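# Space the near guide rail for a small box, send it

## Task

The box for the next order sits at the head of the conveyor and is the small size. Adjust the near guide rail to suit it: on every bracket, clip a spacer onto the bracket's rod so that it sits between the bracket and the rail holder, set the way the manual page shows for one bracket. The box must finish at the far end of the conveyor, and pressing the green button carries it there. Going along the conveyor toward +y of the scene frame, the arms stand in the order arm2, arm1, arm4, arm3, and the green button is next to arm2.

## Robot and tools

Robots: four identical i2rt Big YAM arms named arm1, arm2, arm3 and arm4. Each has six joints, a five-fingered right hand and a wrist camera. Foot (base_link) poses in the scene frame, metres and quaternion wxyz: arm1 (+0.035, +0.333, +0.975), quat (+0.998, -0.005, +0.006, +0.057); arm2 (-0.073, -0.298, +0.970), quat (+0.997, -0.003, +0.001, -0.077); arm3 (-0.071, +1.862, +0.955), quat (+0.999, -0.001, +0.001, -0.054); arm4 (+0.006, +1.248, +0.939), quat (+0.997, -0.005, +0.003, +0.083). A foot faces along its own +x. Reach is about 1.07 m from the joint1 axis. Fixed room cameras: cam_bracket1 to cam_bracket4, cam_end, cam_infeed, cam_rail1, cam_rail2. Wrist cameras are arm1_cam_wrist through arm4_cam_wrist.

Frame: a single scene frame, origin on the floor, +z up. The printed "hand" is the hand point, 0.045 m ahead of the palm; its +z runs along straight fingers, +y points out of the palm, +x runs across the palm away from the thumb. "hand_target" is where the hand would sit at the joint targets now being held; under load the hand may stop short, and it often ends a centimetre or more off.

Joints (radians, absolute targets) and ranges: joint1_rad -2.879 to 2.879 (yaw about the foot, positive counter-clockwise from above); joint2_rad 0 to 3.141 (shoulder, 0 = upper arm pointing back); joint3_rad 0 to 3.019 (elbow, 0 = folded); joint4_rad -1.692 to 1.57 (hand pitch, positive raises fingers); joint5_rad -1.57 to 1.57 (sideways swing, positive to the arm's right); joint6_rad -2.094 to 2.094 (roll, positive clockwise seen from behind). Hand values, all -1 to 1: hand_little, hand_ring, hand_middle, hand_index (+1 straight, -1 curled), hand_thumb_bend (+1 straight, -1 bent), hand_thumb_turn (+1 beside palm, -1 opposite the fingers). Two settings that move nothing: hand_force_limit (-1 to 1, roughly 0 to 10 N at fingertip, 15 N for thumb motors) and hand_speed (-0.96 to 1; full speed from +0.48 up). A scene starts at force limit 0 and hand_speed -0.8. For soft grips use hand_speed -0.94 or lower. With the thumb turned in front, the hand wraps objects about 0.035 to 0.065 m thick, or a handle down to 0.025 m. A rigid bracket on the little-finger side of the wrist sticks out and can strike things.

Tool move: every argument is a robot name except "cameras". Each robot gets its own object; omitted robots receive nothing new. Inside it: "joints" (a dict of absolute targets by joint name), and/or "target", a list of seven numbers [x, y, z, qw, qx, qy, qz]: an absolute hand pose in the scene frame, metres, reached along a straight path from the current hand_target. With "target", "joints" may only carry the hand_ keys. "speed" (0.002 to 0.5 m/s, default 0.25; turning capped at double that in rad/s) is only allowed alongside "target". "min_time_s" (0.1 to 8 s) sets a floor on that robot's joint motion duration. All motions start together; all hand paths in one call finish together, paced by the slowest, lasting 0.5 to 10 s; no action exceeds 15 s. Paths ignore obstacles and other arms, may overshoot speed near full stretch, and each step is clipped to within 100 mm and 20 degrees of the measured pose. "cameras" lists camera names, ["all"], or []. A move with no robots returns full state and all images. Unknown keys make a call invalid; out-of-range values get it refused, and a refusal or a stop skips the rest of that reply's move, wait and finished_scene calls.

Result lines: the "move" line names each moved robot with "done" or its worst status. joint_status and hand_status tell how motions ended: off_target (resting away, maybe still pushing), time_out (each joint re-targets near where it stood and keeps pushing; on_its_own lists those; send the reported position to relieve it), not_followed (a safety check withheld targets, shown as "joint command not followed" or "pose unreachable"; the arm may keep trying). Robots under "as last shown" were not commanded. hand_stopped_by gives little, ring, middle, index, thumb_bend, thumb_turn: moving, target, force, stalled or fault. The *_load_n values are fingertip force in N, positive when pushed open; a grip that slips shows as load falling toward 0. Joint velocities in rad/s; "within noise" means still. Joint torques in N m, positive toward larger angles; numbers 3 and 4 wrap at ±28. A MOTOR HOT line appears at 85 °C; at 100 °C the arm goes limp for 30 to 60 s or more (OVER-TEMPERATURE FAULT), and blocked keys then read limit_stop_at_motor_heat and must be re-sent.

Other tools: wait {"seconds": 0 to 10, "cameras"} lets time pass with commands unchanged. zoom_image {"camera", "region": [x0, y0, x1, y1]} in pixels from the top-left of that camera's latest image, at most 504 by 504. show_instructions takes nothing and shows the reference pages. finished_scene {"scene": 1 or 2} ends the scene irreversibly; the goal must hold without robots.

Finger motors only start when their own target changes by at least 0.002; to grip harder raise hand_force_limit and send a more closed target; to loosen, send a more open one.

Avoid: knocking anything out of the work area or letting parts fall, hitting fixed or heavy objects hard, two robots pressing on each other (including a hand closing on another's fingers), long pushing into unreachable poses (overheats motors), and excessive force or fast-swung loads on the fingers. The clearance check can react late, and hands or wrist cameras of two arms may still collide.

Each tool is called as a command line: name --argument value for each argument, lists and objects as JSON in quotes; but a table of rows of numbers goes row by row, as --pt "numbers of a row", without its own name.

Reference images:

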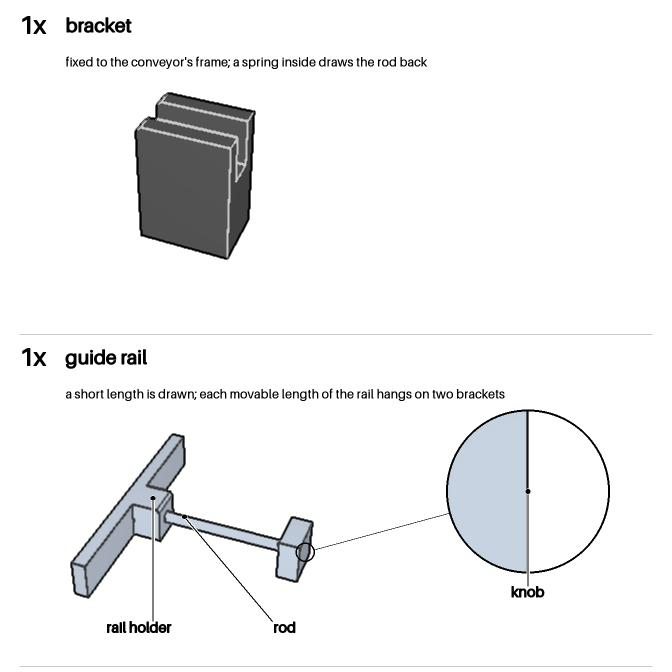

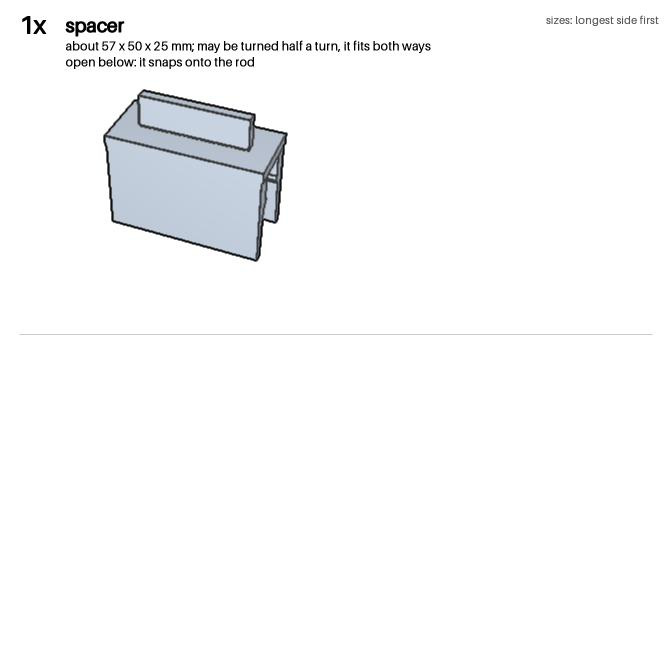

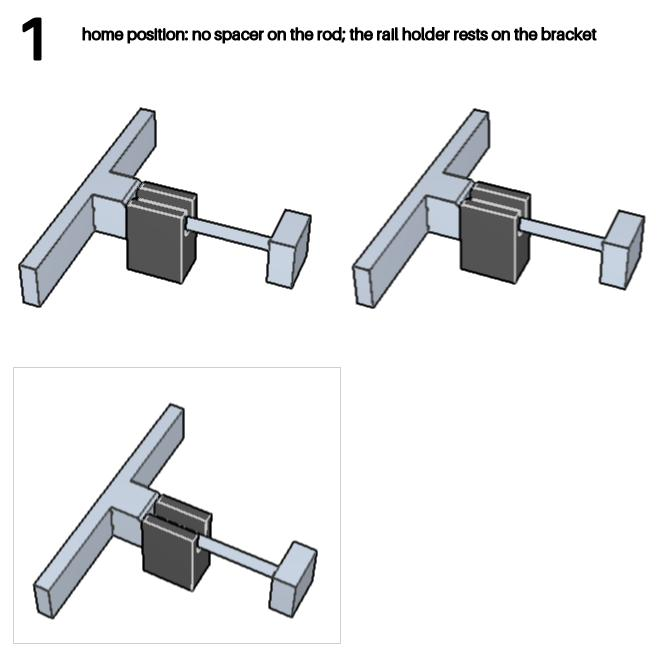

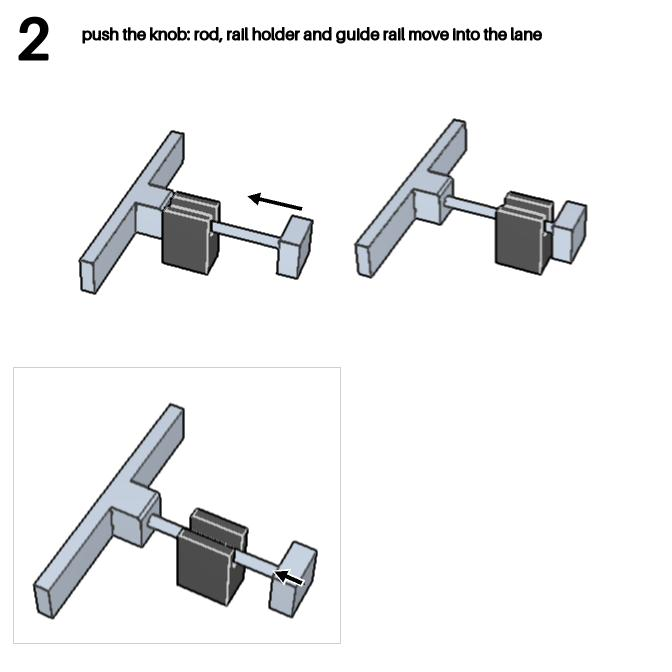

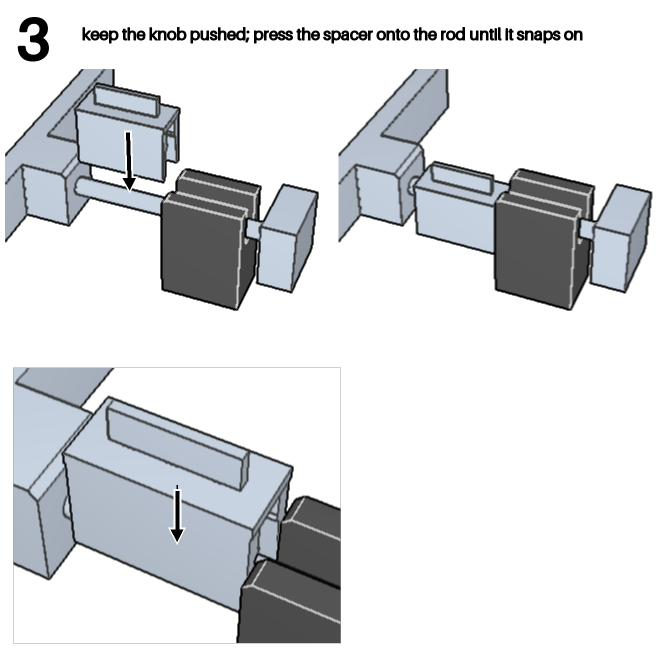

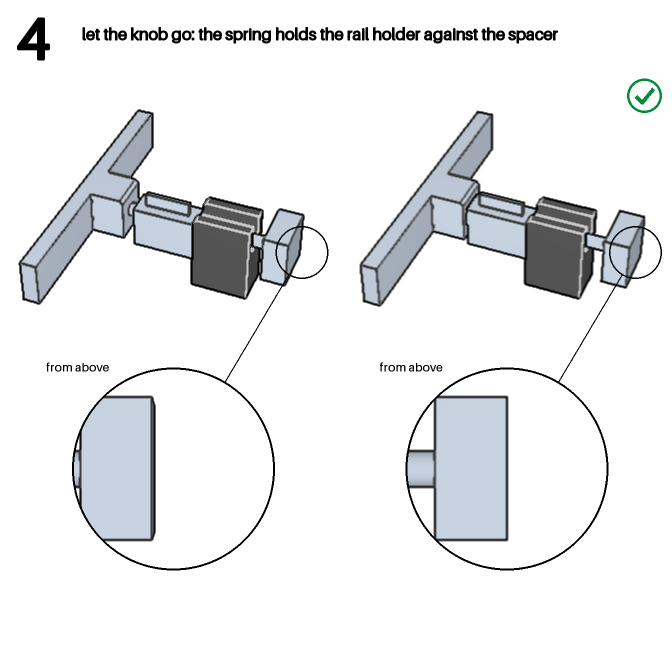

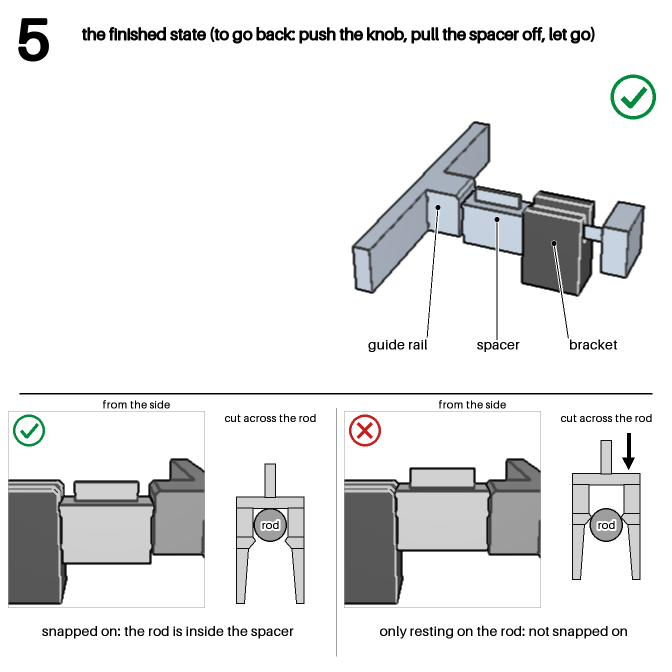

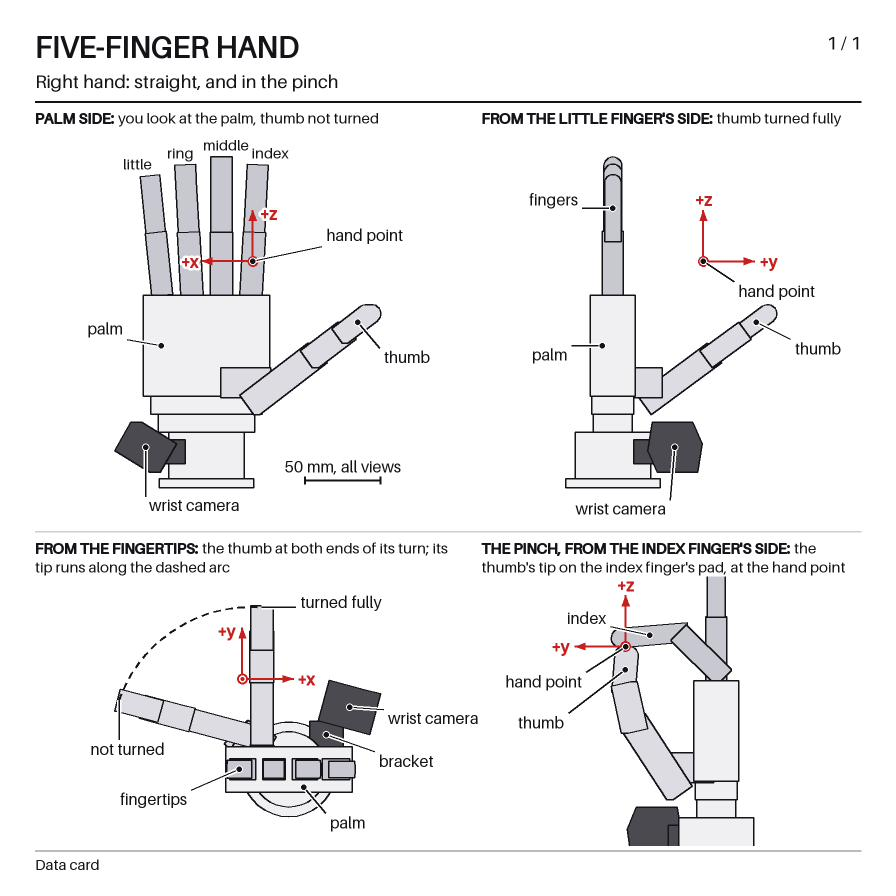

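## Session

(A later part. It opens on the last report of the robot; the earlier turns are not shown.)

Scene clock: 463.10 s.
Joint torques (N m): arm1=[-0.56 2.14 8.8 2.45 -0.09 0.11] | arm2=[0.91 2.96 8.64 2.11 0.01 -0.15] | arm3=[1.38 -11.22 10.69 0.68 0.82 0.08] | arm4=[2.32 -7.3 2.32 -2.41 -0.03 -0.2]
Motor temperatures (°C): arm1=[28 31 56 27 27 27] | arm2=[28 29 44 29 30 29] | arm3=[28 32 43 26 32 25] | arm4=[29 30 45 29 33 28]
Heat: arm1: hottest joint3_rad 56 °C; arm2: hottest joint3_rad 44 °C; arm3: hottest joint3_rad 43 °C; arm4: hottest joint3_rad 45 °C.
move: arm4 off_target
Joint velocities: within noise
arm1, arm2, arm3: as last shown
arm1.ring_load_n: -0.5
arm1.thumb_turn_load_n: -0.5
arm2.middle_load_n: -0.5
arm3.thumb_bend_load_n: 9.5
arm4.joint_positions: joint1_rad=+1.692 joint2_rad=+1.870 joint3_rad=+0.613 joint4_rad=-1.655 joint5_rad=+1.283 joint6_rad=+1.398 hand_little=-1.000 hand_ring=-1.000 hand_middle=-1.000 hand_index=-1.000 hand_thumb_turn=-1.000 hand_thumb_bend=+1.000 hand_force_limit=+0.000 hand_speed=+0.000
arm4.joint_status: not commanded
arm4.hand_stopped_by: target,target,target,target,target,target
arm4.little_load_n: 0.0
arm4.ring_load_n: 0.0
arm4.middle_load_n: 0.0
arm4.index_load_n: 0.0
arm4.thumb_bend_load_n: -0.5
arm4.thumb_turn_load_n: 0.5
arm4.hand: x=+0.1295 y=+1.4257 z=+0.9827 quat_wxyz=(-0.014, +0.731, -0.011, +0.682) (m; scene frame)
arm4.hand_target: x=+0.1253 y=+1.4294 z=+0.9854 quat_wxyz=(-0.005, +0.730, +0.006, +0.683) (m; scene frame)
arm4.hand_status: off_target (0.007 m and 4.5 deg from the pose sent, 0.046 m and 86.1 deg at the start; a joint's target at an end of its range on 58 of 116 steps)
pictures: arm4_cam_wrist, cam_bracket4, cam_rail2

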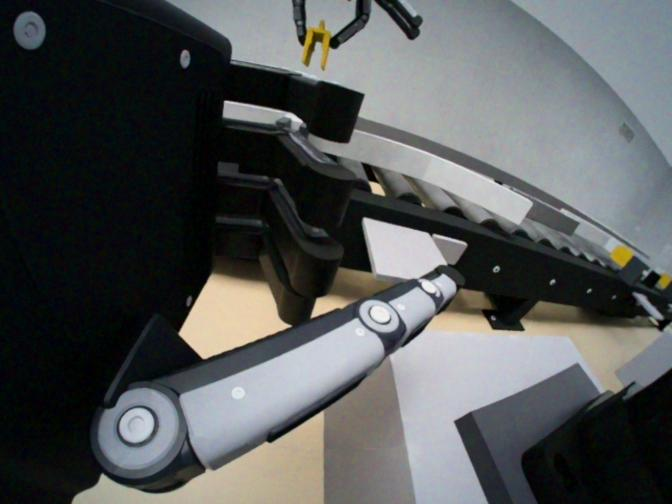

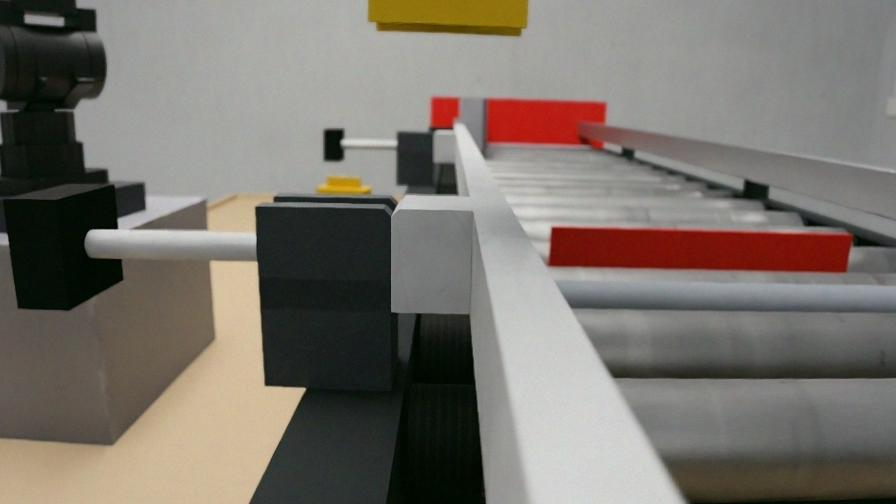

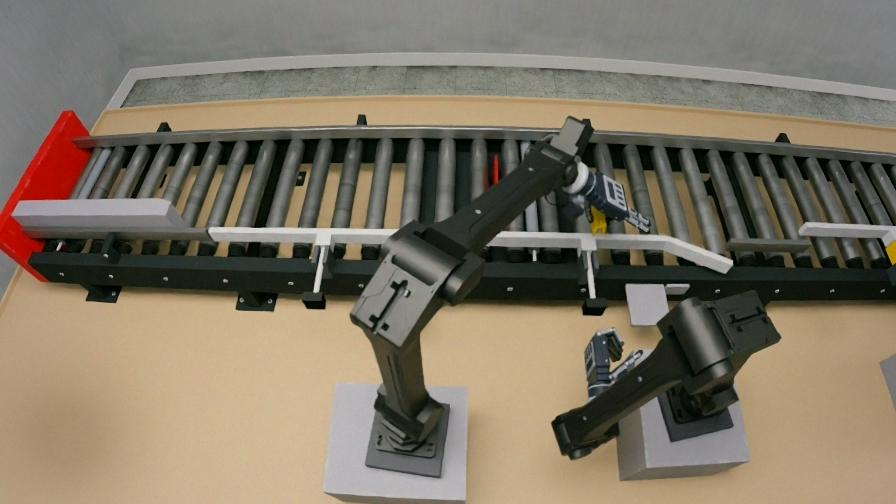

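move --arm4 '{"target":[0.205,1.437,0.980,0,0.7071,0,0.7071],"speed":0.06}' --cameras '["arm4_cam_wrist","cam_rail2","cam_bracket4"]'

Scene clock: 469.30 s.
Joint torques (N m): arm1=[-0.21 2.08 8.81 2.36 -0.08 0.1] | arm2=[0.97 3.08 8.66 2.13 0.01 -0.14] | arm3=[1.32 -11.22 10.7 0.68 0.82 0.08] | arm4=[0.26 -7.77 1.7 -1.35 0.39 -0.01]
Motor temperatures (°C): arm1=[28 31 56 27 27 27] | arm2=[28 29 44 29 30 29] | arm3=[28 32 43 26 32 25] | arm4=[29 30 44 29 32 28]
Heat: arm1: hottest joint3_rad 56 °C; arm2: hottest joint3_rad 44 °C; arm3: hottest joint3_rad 43 °C; arm4: hottest joint3_rad 44 °C.
move: arm4 done
Joint velocities: within noise
arm1, arm2, arm3: as last shown
arm1.ring_load_n: 0.0
arm1.thumb_turn_load_n: 0.0
arm2.middle_load_n: 0.0
arm3.little_load_n: 0.5
arm4.joint_positions: joint1_rad=+1.408 joint2_rad=+1.936 joint3_rad=+0.633 joint4_rad=-1.655 joint5_rad=+1.556 joint6_rad=+1.398 hand_little=-1.000 hand_ring=-1.000 hand_middle=-1.000 hand_index=-1.000 hand_thumb_turn=-1.000 hand_thumb_bend=+1.000 hand_force_limit=+0.000 hand_speed=+0.000
arm4.joint_status: not commanded
arm4.hand_stopped_by: target,target,target,target,target,target
arm4.little_load_n: 0.0
arm4.ring_load_n: 0.0
arm4.middle_load_n: 0.0
arm4.index_load_n: 0.0
arm4.thumb_bend_load_n: 0.0
arm4.thumb_turn_load_n: 0.0
arm4.hand: x=+0.1993 y=+1.4356 z=+0.9823 quat_wxyz=(+0.004, +0.710, -0.004, +0.704) (m; scene frame)
arm4.hand_target: x=+0.2024 y=+1.4367 z=+0.9798 quat_wxyz=(+0.007, +0.709, -0.007, +0.705) (m; scene frame)
arm4.hand_status: done (0.006 m and 0.8 deg from the pose sent, 0.076 m and 4.5 deg at the start; a joint's target at an end of its range on 18 of 55 steps)
pictures: arm4_cam_wrist, cam_bracket4, cam_rail2

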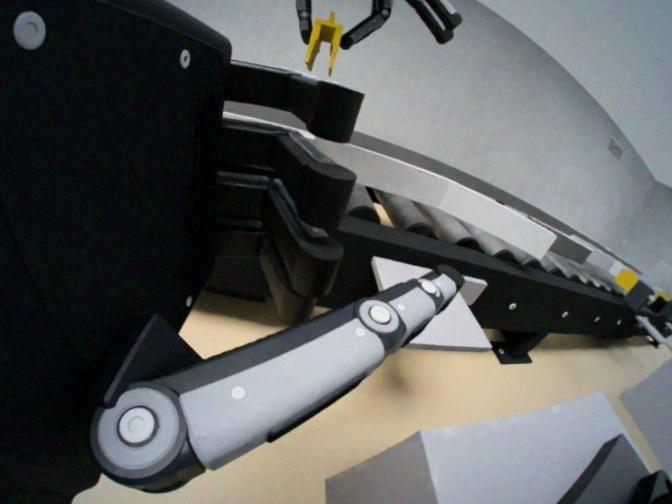

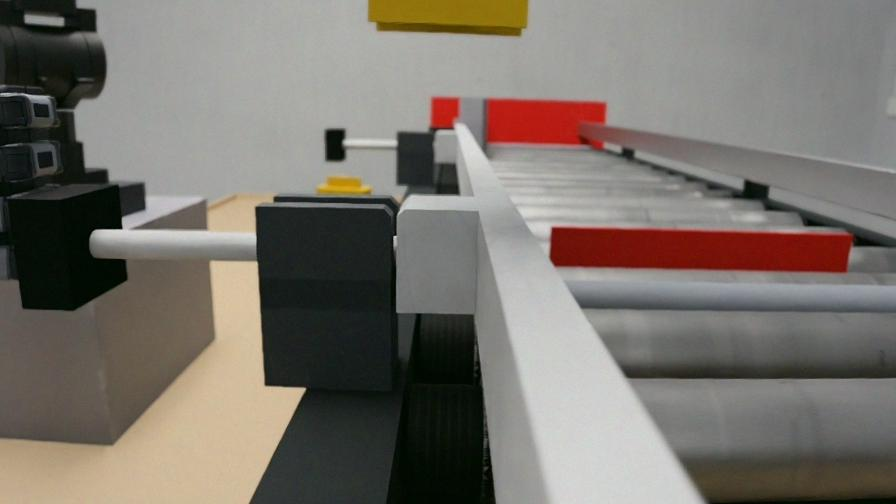

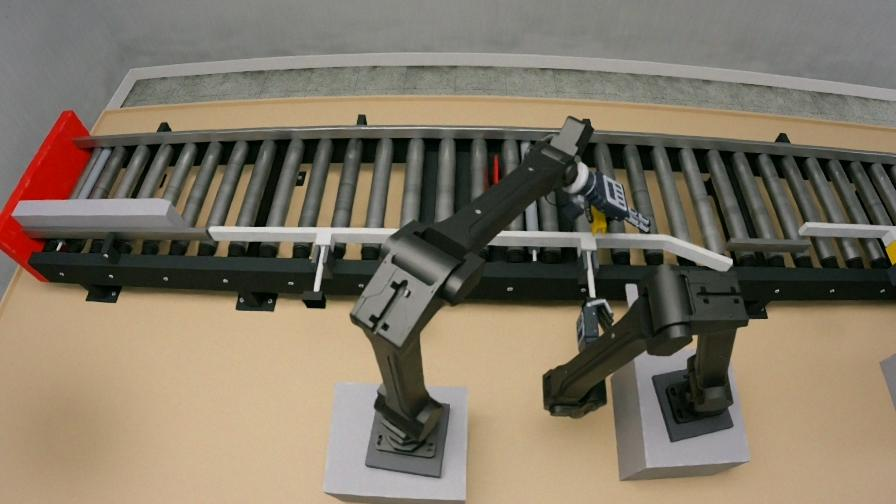

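move --arm4 '{"target":[0.275,1.433,0.980,0,0.7071,0,0.7071],"speed":0.06}' --cameras '["arm4_cam_wrist","cam_rail2","cam_bracket4"]'

Scene clock: 475.23 s.
Joint torques (N m): arm1=[-0.26 2.2 8.79 2.43 -0.03 0.08] | arm2=[0.97 3.02 8.65 2.13 0.01 -0.15] | arm3=[1.32 -11.22 10.69 0.68 0.82 0.08] | arm4=[-3.72 -8.94 5.22 -1.22 0.93 -0.16]
Motor temperatures (°C): arm1=[28 31 56 27 27 27] | arm2=[28 29 44 29 30 29] | arm3=[28 32 44 26 32 25] | arm4=[29 30 44 29 32 28]
Heat: arm1: hottest joint3_rad 56 °C; arm2: hottest joint3_rad 44 °C; arm3: hottest joint3_rad 44 °C; arm4: hottest joint3_rad 44 °C.
move: arm4 off_target
Joint velocities: within noise
arm1, arm2, arm3: as last shown
arm1.index_load_n: -0.5
arm3.little_load_n: 0.0
arm3.thumb_bend_load_n: 10.0
arm4.joint_positions: joint1_rad=+1.168 joint2_rad=+1.970 joint3_rad=+0.789 joint4_rad=-1.670 joint5_rad=+1.543 joint6_rad=+1.274 hand_little=-1.000 hand_ring=-1.000 hand_middle=-1.000 hand_index=-1.000 hand_thumb_turn=-1.000 hand_thumb_bend=+1.000 hand_force_limit=+0.000 hand_speed=+0.000
arm4.joint_status: not commanded
arm4.hand_stopped_by: target,target,target,target,target,target
arm4.little_load_n: 0.0
arm4.ring_load_n: 0.0
arm4.middle_load_n: -3.0
arm4.index_load_n: -1.5
arm4.thumb_bend_load_n: 0.0
arm4.thumb_turn_load_n: 0.0
arm4.hand: x=+0.2500 y=+1.4377 z=+0.9825 quat_wxyz=(+0.098, +0.705, -0.086, +0.697) (m; scene frame)
arm4.hand_target: x=+0.2685 y=+1.4345 z=+0.9804 quat_wxyz=(+0.115, +0.701, -0.107, +0.696) (m; scene frame)
arm4.hand_status: off_target (0.026 m and 15.1 deg from the pose sent, 0.076 m and 0.8 deg at the start; a joint's target at an end of its range on 59 of 59 steps)
pictures: arm4_cam_wrist, cam_bracket4, cam_rail2

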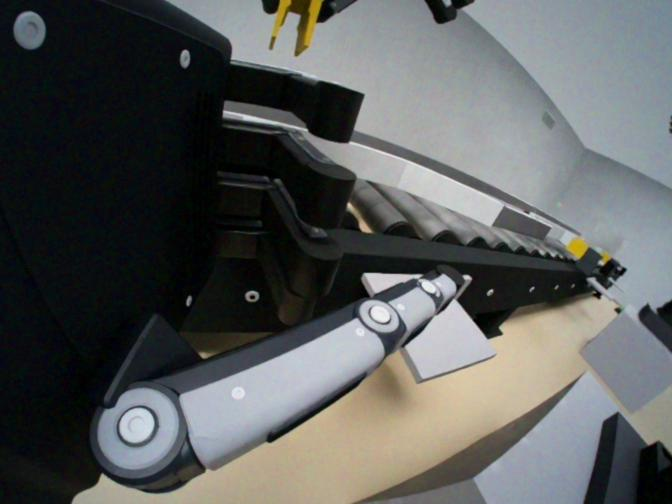

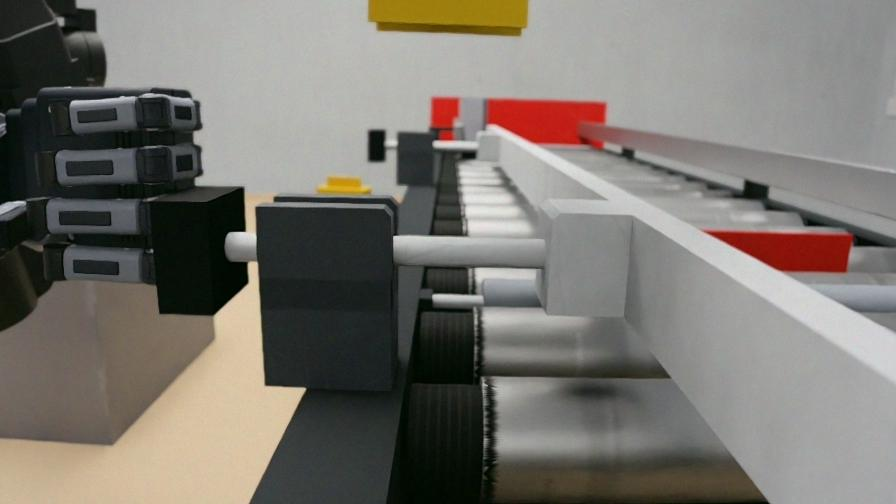

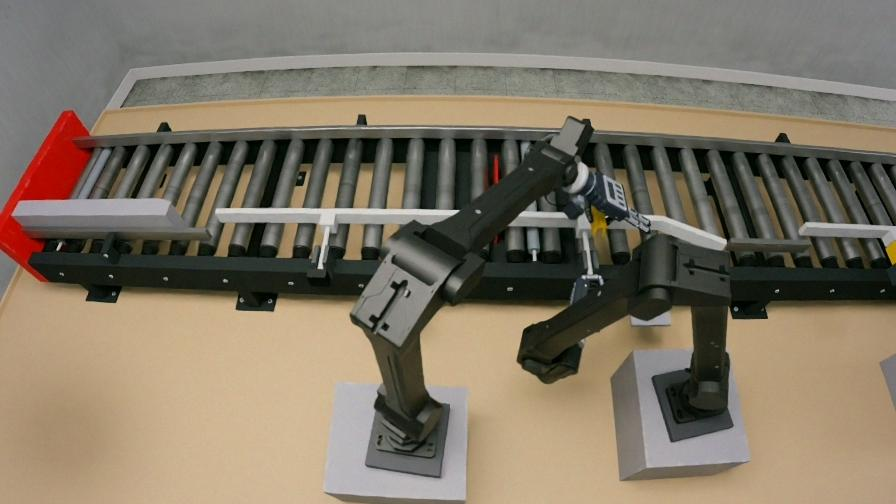

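move --arm4 '{"target":[0.288,1.430,0.980,0.1,0.70,-0.1,0.70],"speed":0.05}' --arm3 '{"target":[0.391,1.440,1.075,0,0,0.864,-0.503],"speed":0.08}' --cameras '["arm3_cam_wrist","cam_rail2","cam_bracket4"]'

Scene clock: 482.20 s.
Joint torques (N m): arm1=[-0.38 1.61 8.83 2.36 -0.06 0.09] | arm2=[0.97 3.14 8.66 2.13 0.01 -0.15] | arm3=[-0.73 -10.46 6.86 2.07 0.18 -0.15] | arm4=[-6.48 -8.88 6.49 -1.18 1.07 -0.15]
Motor temperatures (°C): arm1=[28 31 56 27 27 27] | arm2=[28 29 44 29 30 29] | arm3=[28 32 44 26 32 25] | arm4=[29 30 43 29 32 28]
Heat: arm1: hottest joint3_rad 56 °C; arm2: hottest joint3_rad 44 °C; arm3: hottest joint3_rad 44 °C; arm4: hottest joint3_rad 43 °C.
move: arm3 done; arm4 off_target
Joint velocities: within noise
arm1, arm2: as last shown
arm1.index_load_n: 0.0
arm3.joint_positions: joint1_rad=-0.462 joint2_rad=+1.653 joint3_rad=+1.180 joint4_rad=-0.333 joint5_rad=+0.818 joint6_rad=+0.657 hand_little=+1.000 hand_ring=+1.000 hand_middle=-0.191 hand_index=-0.237 hand_thumb_turn=-1.000 hand_thumb_bend=+0.651 hand_force_limit=-0.100 hand_speed=-0.920
arm3.joint_status: not commanded
arm3.hand_stopped_by: target,target,force,force,force,target
arm3.little_load_n: 0.0
arm3.ring_load_n: 0.0
arm3.middle_load_n: 3.5
arm3.index_load_n: 3.0
arm3.thumb_bend_load_n: 10.0
arm3.thumb_turn_load_n: -0.5
arm3.hand: x=+0.3929 y=+1.4471 z=+1.0815 quat_wxyz=(-0.002, +0.001, -0.864, +0.504) (m; scene frame)
arm3.hand_target: x=+0.3902 y=+1.4405 z=+1.0747 quat_wxyz=(+0.000, +0.000, -0.864, +0.503) (m; scene frame)
arm3.hand_status: done (0.010 m and 0.3 deg from the pose sent, 0.055 m and 2.4 deg at the start)
arm4.joint_positions: joint1_rad=+1.153 joint2_rad=+1.973 joint3_rad=+0.802 joint4_rad=-1.670 joint5_rad=+1.540 joint6_rad=+1.263 hand_little=-1.000 hand_ring=-1.000 hand_middle=-1.000 hand_index=-1.000 hand_thumb_turn=-1.000 hand_thumb_bend=+1.000 hand_force_limit=+0.000 hand_speed=+0.000
arm4.joint_status: not commanded
arm4.hand_stopped_by: target,target,target,target,target,target
arm4.little_load_n: 0.0
arm4.ring_load_n: 0.0
arm4.middle_load_n: -2.0
arm4.index_load_n: -1.0
arm4.thumb_bend_load_n: 0.0
arm4.thumb_turn_load_n: 0.0
arm4.hand: x=+0.2536 y=+1.4377 z=+0.9825 quat_wxyz=(+0.105, +0.705, -0.092, +0.695) (m; scene frame)
arm4.hand_target: x=+0.2816 y=+1.4289 z=+0.9804 quat_wxyz=(+0.130, +0.696, -0.130, +0.694) (m; scene frame)
arm4.hand_status: off_target (0.035 m and 1.3 deg from the pose sent, 0.039 m and 1.7 deg at the start; a joint's target at an end of its range on 47 of 48 steps)
pictures: arm3_cam_wrist, cam_bracket4, cam_rail2

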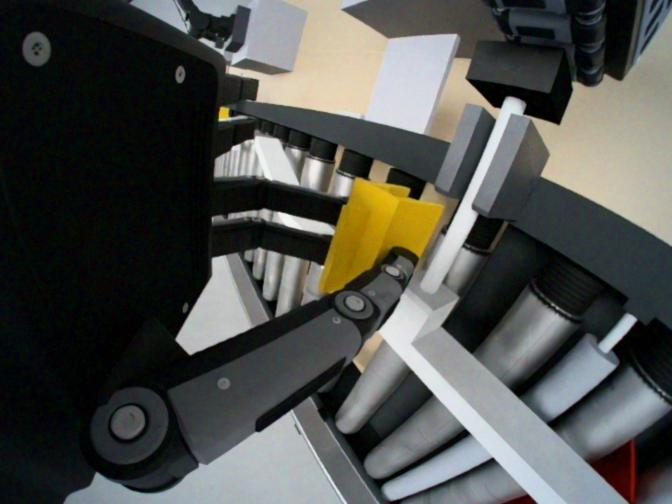

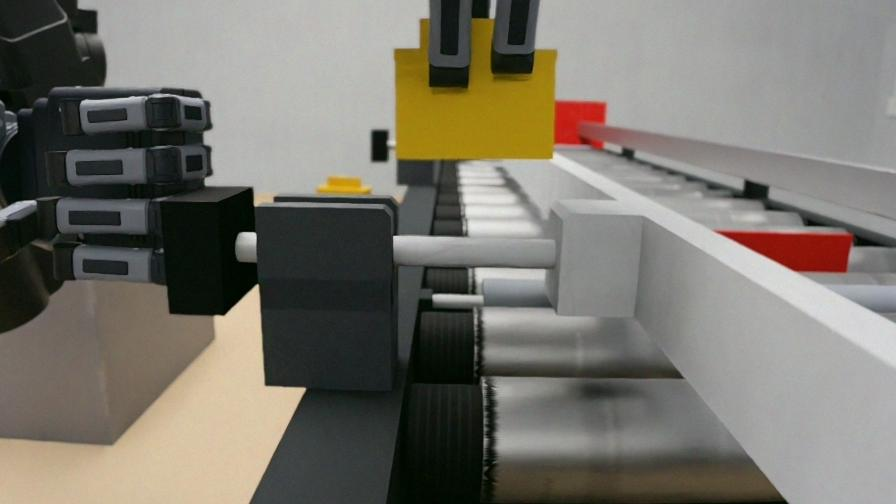

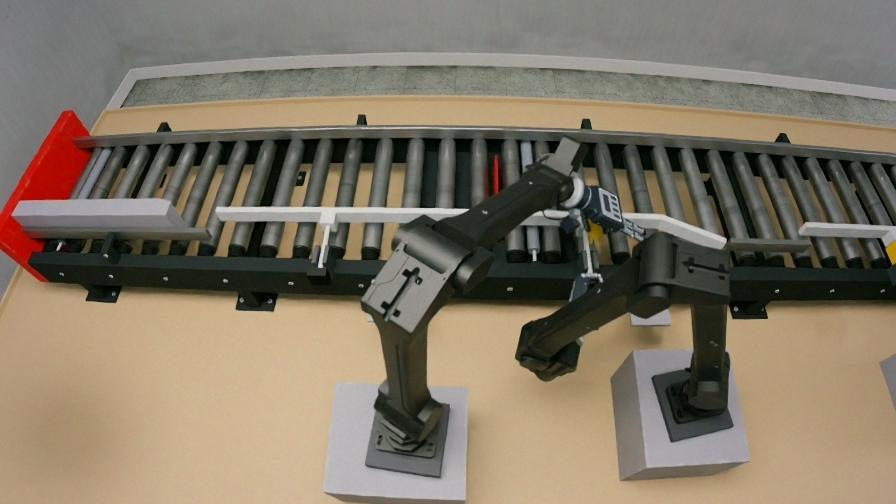

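move --arm4 '{"target":[0.281,1.430,0.980,0.1,0.70,-0.1,0.70],"speed":0.05}' --arm3 '{"target":[0.391,1.438,1.050,0,0,0.864,-0.503],"speed":0.06}' --cameras '["arm3_cam_wrist","cam_rail2","cam_bracket4"]'

zoom_image --camera "cam_bracket4" --region '[370, 120, 610, 320]'

zoom_image --camera "cam_rail2" --region '[560, 200, 630, 290]'

zoom_image --camera "arm3_cam_wrist" --region '[300, 80, 540, 320]'

Scene clock: 494.60 s.
Joint torques (N m): arm1=[-0.62 2.37 8.68 2.25 -0.05 0.13] | arm2=[0.97 3.08 8.66 2.11 0.01 -0.14] | arm3=[-0.85 -10.34 6.49 2.09 0.16 -0.15] | arm4=[-5.13 -9.35 5.14 -1.03 1.13 -0.1]
Motor temperatures (°C): arm1=[28 31 56 27 27 27] | arm2=[28 29 44 29 30 29] | arm3=[28 32 44 26 31 25] | arm4=[29 30 43 28 33 28]
Heat: arm1: hottest joint3_rad 56 °C; arm2: hottest joint3_rad 44 °C; arm3: hottest joint3_rad 44 °C; arm4: hottest joint3_rad 43 °C.
move: arm3 off_target; arm4 off_target
Joint velocities: within noise
arm1, arm2: as last shown
arm3.joint_positions: joint1_rad=-0.462 joint2_rad=+1.684 joint3_rad=+1.155 joint4_rad=-0.270 joint5_rad=+0.816 joint6_rad=+0.655 hand_little=+1.000 hand_ring=+1.000 hand_middle=-0.191 hand_index=-0.237 hand_thumb_turn=-1.000 hand_thumb_bend=+0.651 hand_force_limit=-0.100 hand_speed=-0.920
arm3.joint_status: not commanded
arm3.hand_stopped_by: target,target,force,force,force,target
arm3.little_load_n: 0.0
arm3.ring_load_n: 0.0
arm3.middle_load_n: 3.5
arm3.index_load_n: 3.5
arm3.thumb_bend_load_n: 10.0
arm3.thumb_turn_load_n: -0.5
arm3.hand: x=+0.3953 y=+1.4457 z=+1.0608 quat_wxyz=(-0.005, +0.000, -0.863, +0.505) (m; scene frame)
arm3.hand_target: x=+0.3911 y=+1.4393 z=+1.0502 quat_wxyz=(+0.000, +0.000, -0.864, +0.503) (m; scene frame)
arm3.hand_status: off_target (0.014 m and 0.6 deg from the pose sent, 0.033 m and 0.3 deg at the start)
arm4.joint_positions: joint1_rad=+1.153 joint2_rad=+1.973 joint3_rad=+0.802 joint4_rad=-1.670 joint5_rad=+1.539 joint6_rad=+1.263 hand_little=-1.000 hand_ring=-1.000 hand_middle=-1.000 hand_index=-1.000 hand_thumb_turn=-1.000 hand_thumb_bend=+1.000 hand_force_limit=+0.000 hand_speed=+0.000
arm4.joint_status: not commanded
arm4.hand_stopped_by: target,target,target,target,target,target
arm4.little_load_n: 0.0
arm4.ring_load_n: 0.0
arm4.middle_load_n: -2.0
arm4.index_load_n: -0.5
arm4.thumb_bend_load_n: 0.0
arm4.thumb_turn_load_n: 0.0
arm4.hand: x=+0.2534 y=+1.4374 z=+0.9824 quat_wxyz=(+0.106, +0.705, -0.093, +0.695) (m; scene frame)
arm4.hand_target: x=+0.2763 y=+1.4295 z=+0.9805 quat_wxyz=(+0.123, +0.698, -0.124, +0.695) (m; scene frame)
arm4.hand_status: off_target (0.029 m and 1.3 deg from the pose sent, 0.029 m and 1.3 deg at the start; a joint's target at an end of its range on 24 of 27 steps)
pictures: arm3_cam_wrist, cam_bracket4, cam_rail2

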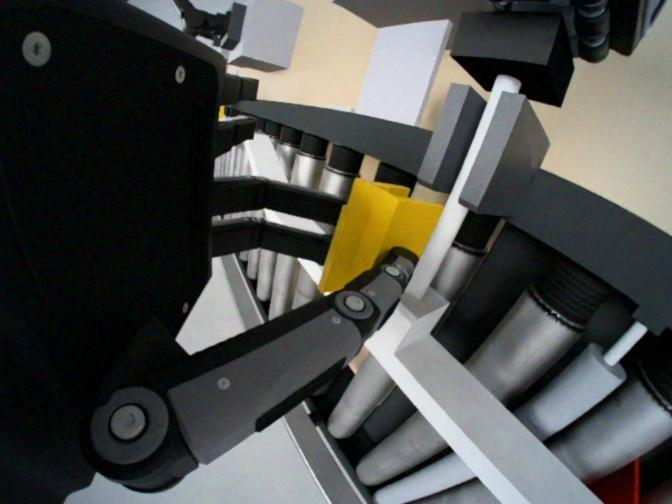

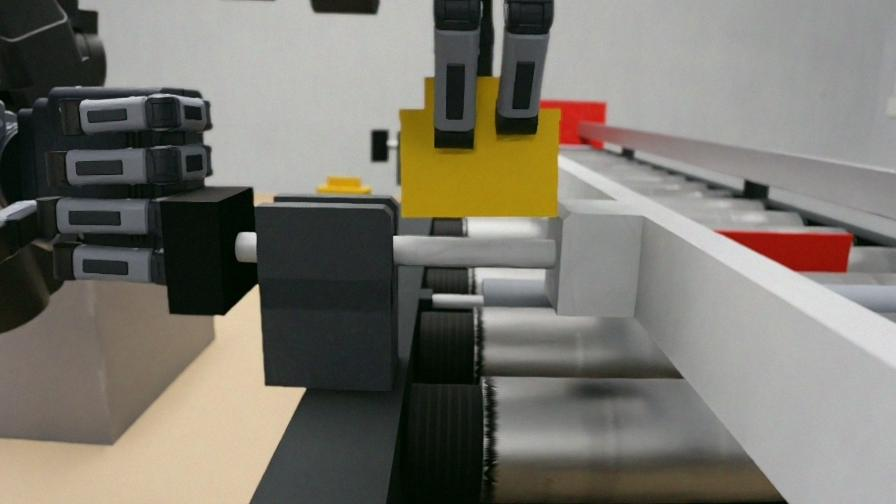

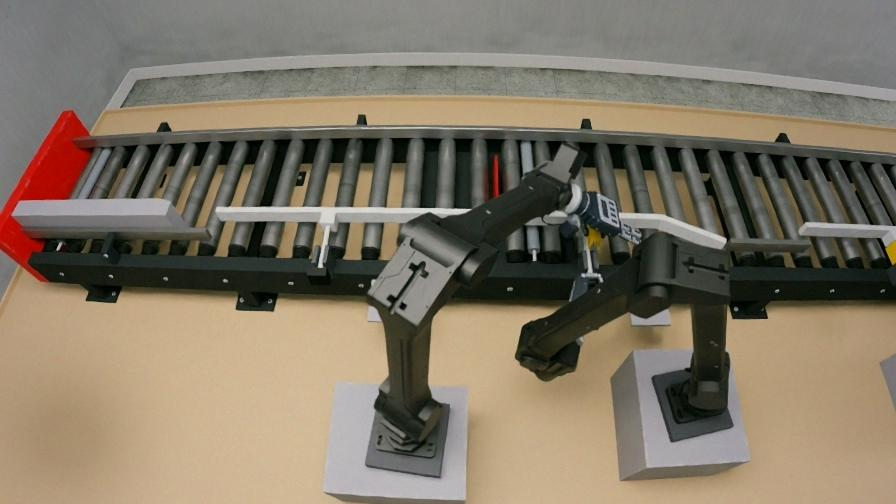

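Scaled by 2.100.

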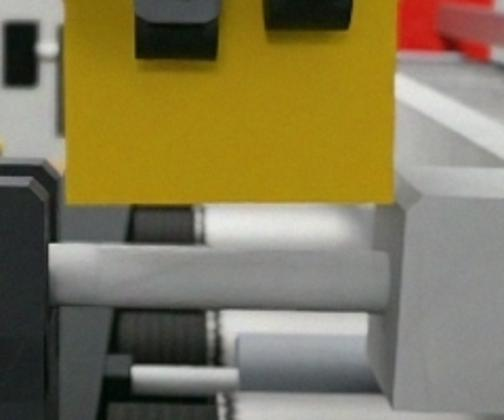

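Scaled by 5.600.

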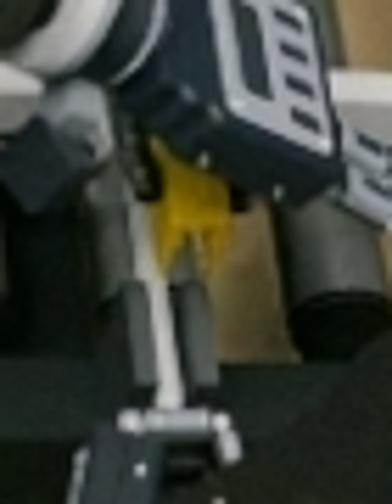

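Scaled by 2.100 from the camera's 672x504 image, which has a finer 960x720 frame.

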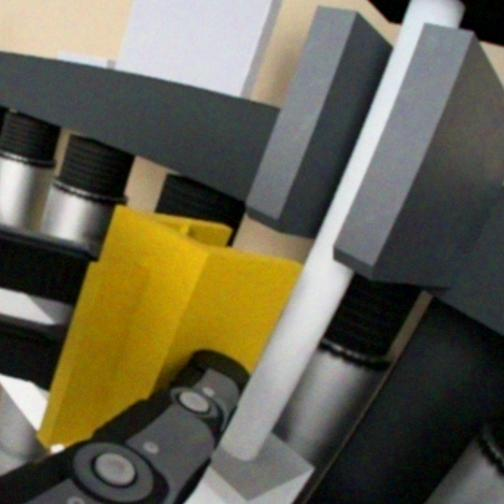

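move --arm3 '{"target":[0.390,1.446,1.040,0,0,0.864,-0.503],"speed":0.06}' --cameras '["arm3_cam_wrist","cam_rail2","cam_bracket4"]'

zoom_image --camera "cam_bracket4" --region '[370, 120, 610, 320]'

zoom_image --camera "cam_rail2" --region '[565, 210, 615, 270]'

Scene clock: 518.30 s.
Joint torques (N m): arm1=[-0.85 1.85 8.83 2.3 -0.06 0.1] | arm2=[0.97 3.08 8.65 2.11 0.01 -0.14] | arm3=[-0.03 -10.05 6.26 2.04 0.52 -0.02] | arm4=[-5.13 -9.23 5.15 -1.03 1.11 -0.1]
Motor temperatures (°C): arm1=[28 31 57 27 27 27] | arm2=[28 29 44 29 30 29] | arm3=[28 31 42 26 31 25] | arm4=[29 31 41 28 33 28]
Heat: arm1: hottest joint3_rad 57 °C; arm2: hottest joint3_rad 44 °C; arm3: hottest joint3_rad 42 °C; arm4: hottest joint3_rad 41 °C.
move: arm3 off_target
Joint velocities: within noise
arm1, arm2, arm4: as last shown
arm2.ring_load_n: 0.5
arm3.joint_positions: joint1_rad=-0.460 joint2_rad=+1.684 joint3_rad=+1.131 joint4_rad=-0.247 joint5_rad=+0.816 joint6_rad=+0.655 hand_little=+1.000 hand_ring=+1.000 hand_middle=-0.191 hand_index=-0.237 hand_thumb_turn=-1.000 hand_thumb_bend=+0.651 hand_force_limit=-0.100 hand_speed=-0.920
arm3.joint_status: not commanded
arm3.hand_stopped_by: target,target,force,force,force,target
arm3.little_load_n: 0.0
arm3.ring_load_n: 0.0
arm3.middle_load_n: 3.5
arm3.index_load_n: 3.0
arm3.thumb_bend_load_n: 9.5
arm3.thumb_turn_load_n: -0.5
arm3.hand: x=+0.3916 y=+1.4492 z=+1.0525 quat_wxyz=(-0.005, +0.001, -0.863, +0.505) (m; scene frame)
arm3.hand_target: x=+0.3902 y=+1.4471 z=+1.0407 quat_wxyz=(-0.001, +0.000, -0.864, +0.503) (m; scene frame)
arm3.hand_status: off_target (0.013 m and 0.6 deg from the pose sent, 0.021 m and 0.6 deg at the start)
arm4.index_load_n: -1.0
arm4.thumb_turn_load_n: 0.5
pictures: arm3_cam_wrist, cam_bracket4, cam_rail2

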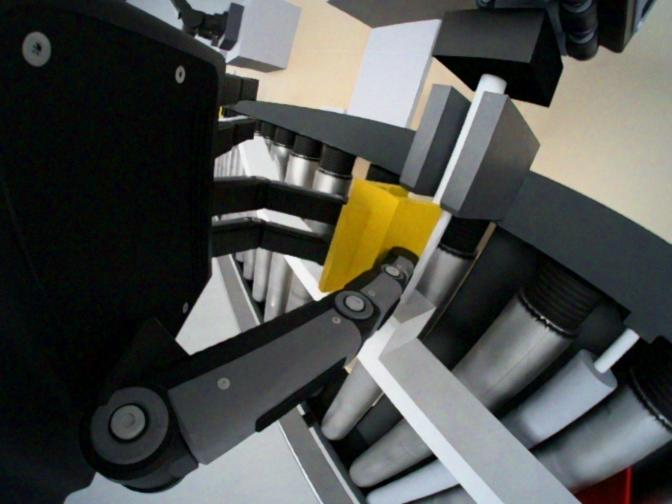

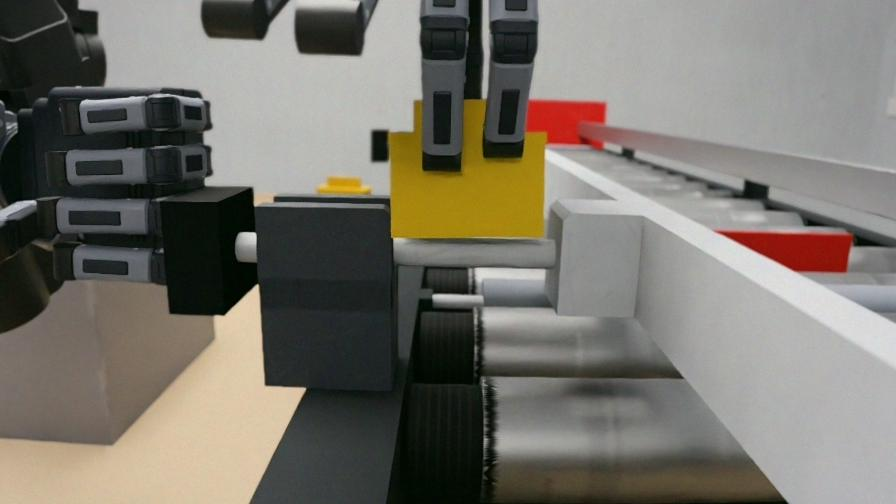

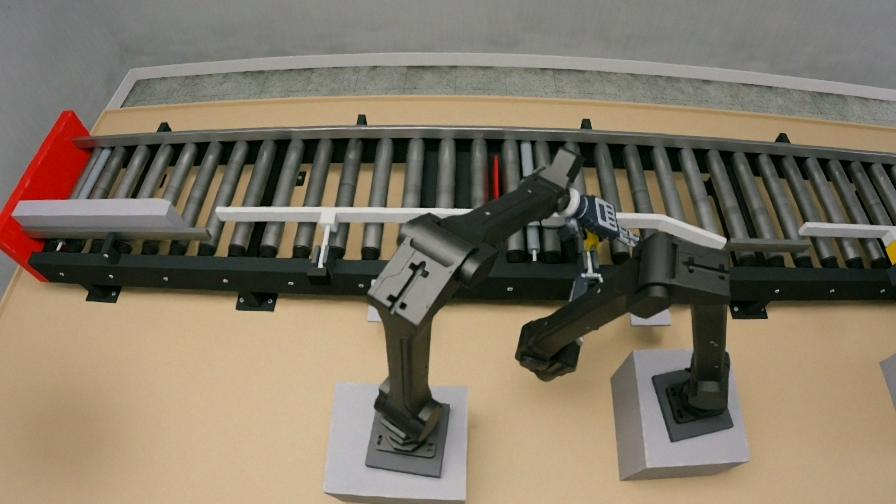

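Scaled by 2.100.

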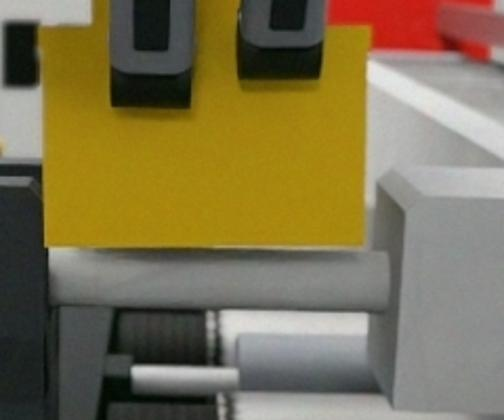

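Scaled by 8.400.

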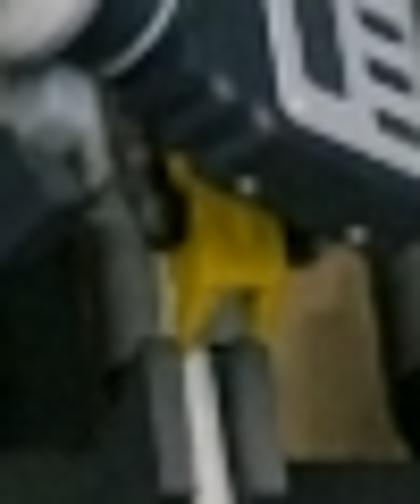

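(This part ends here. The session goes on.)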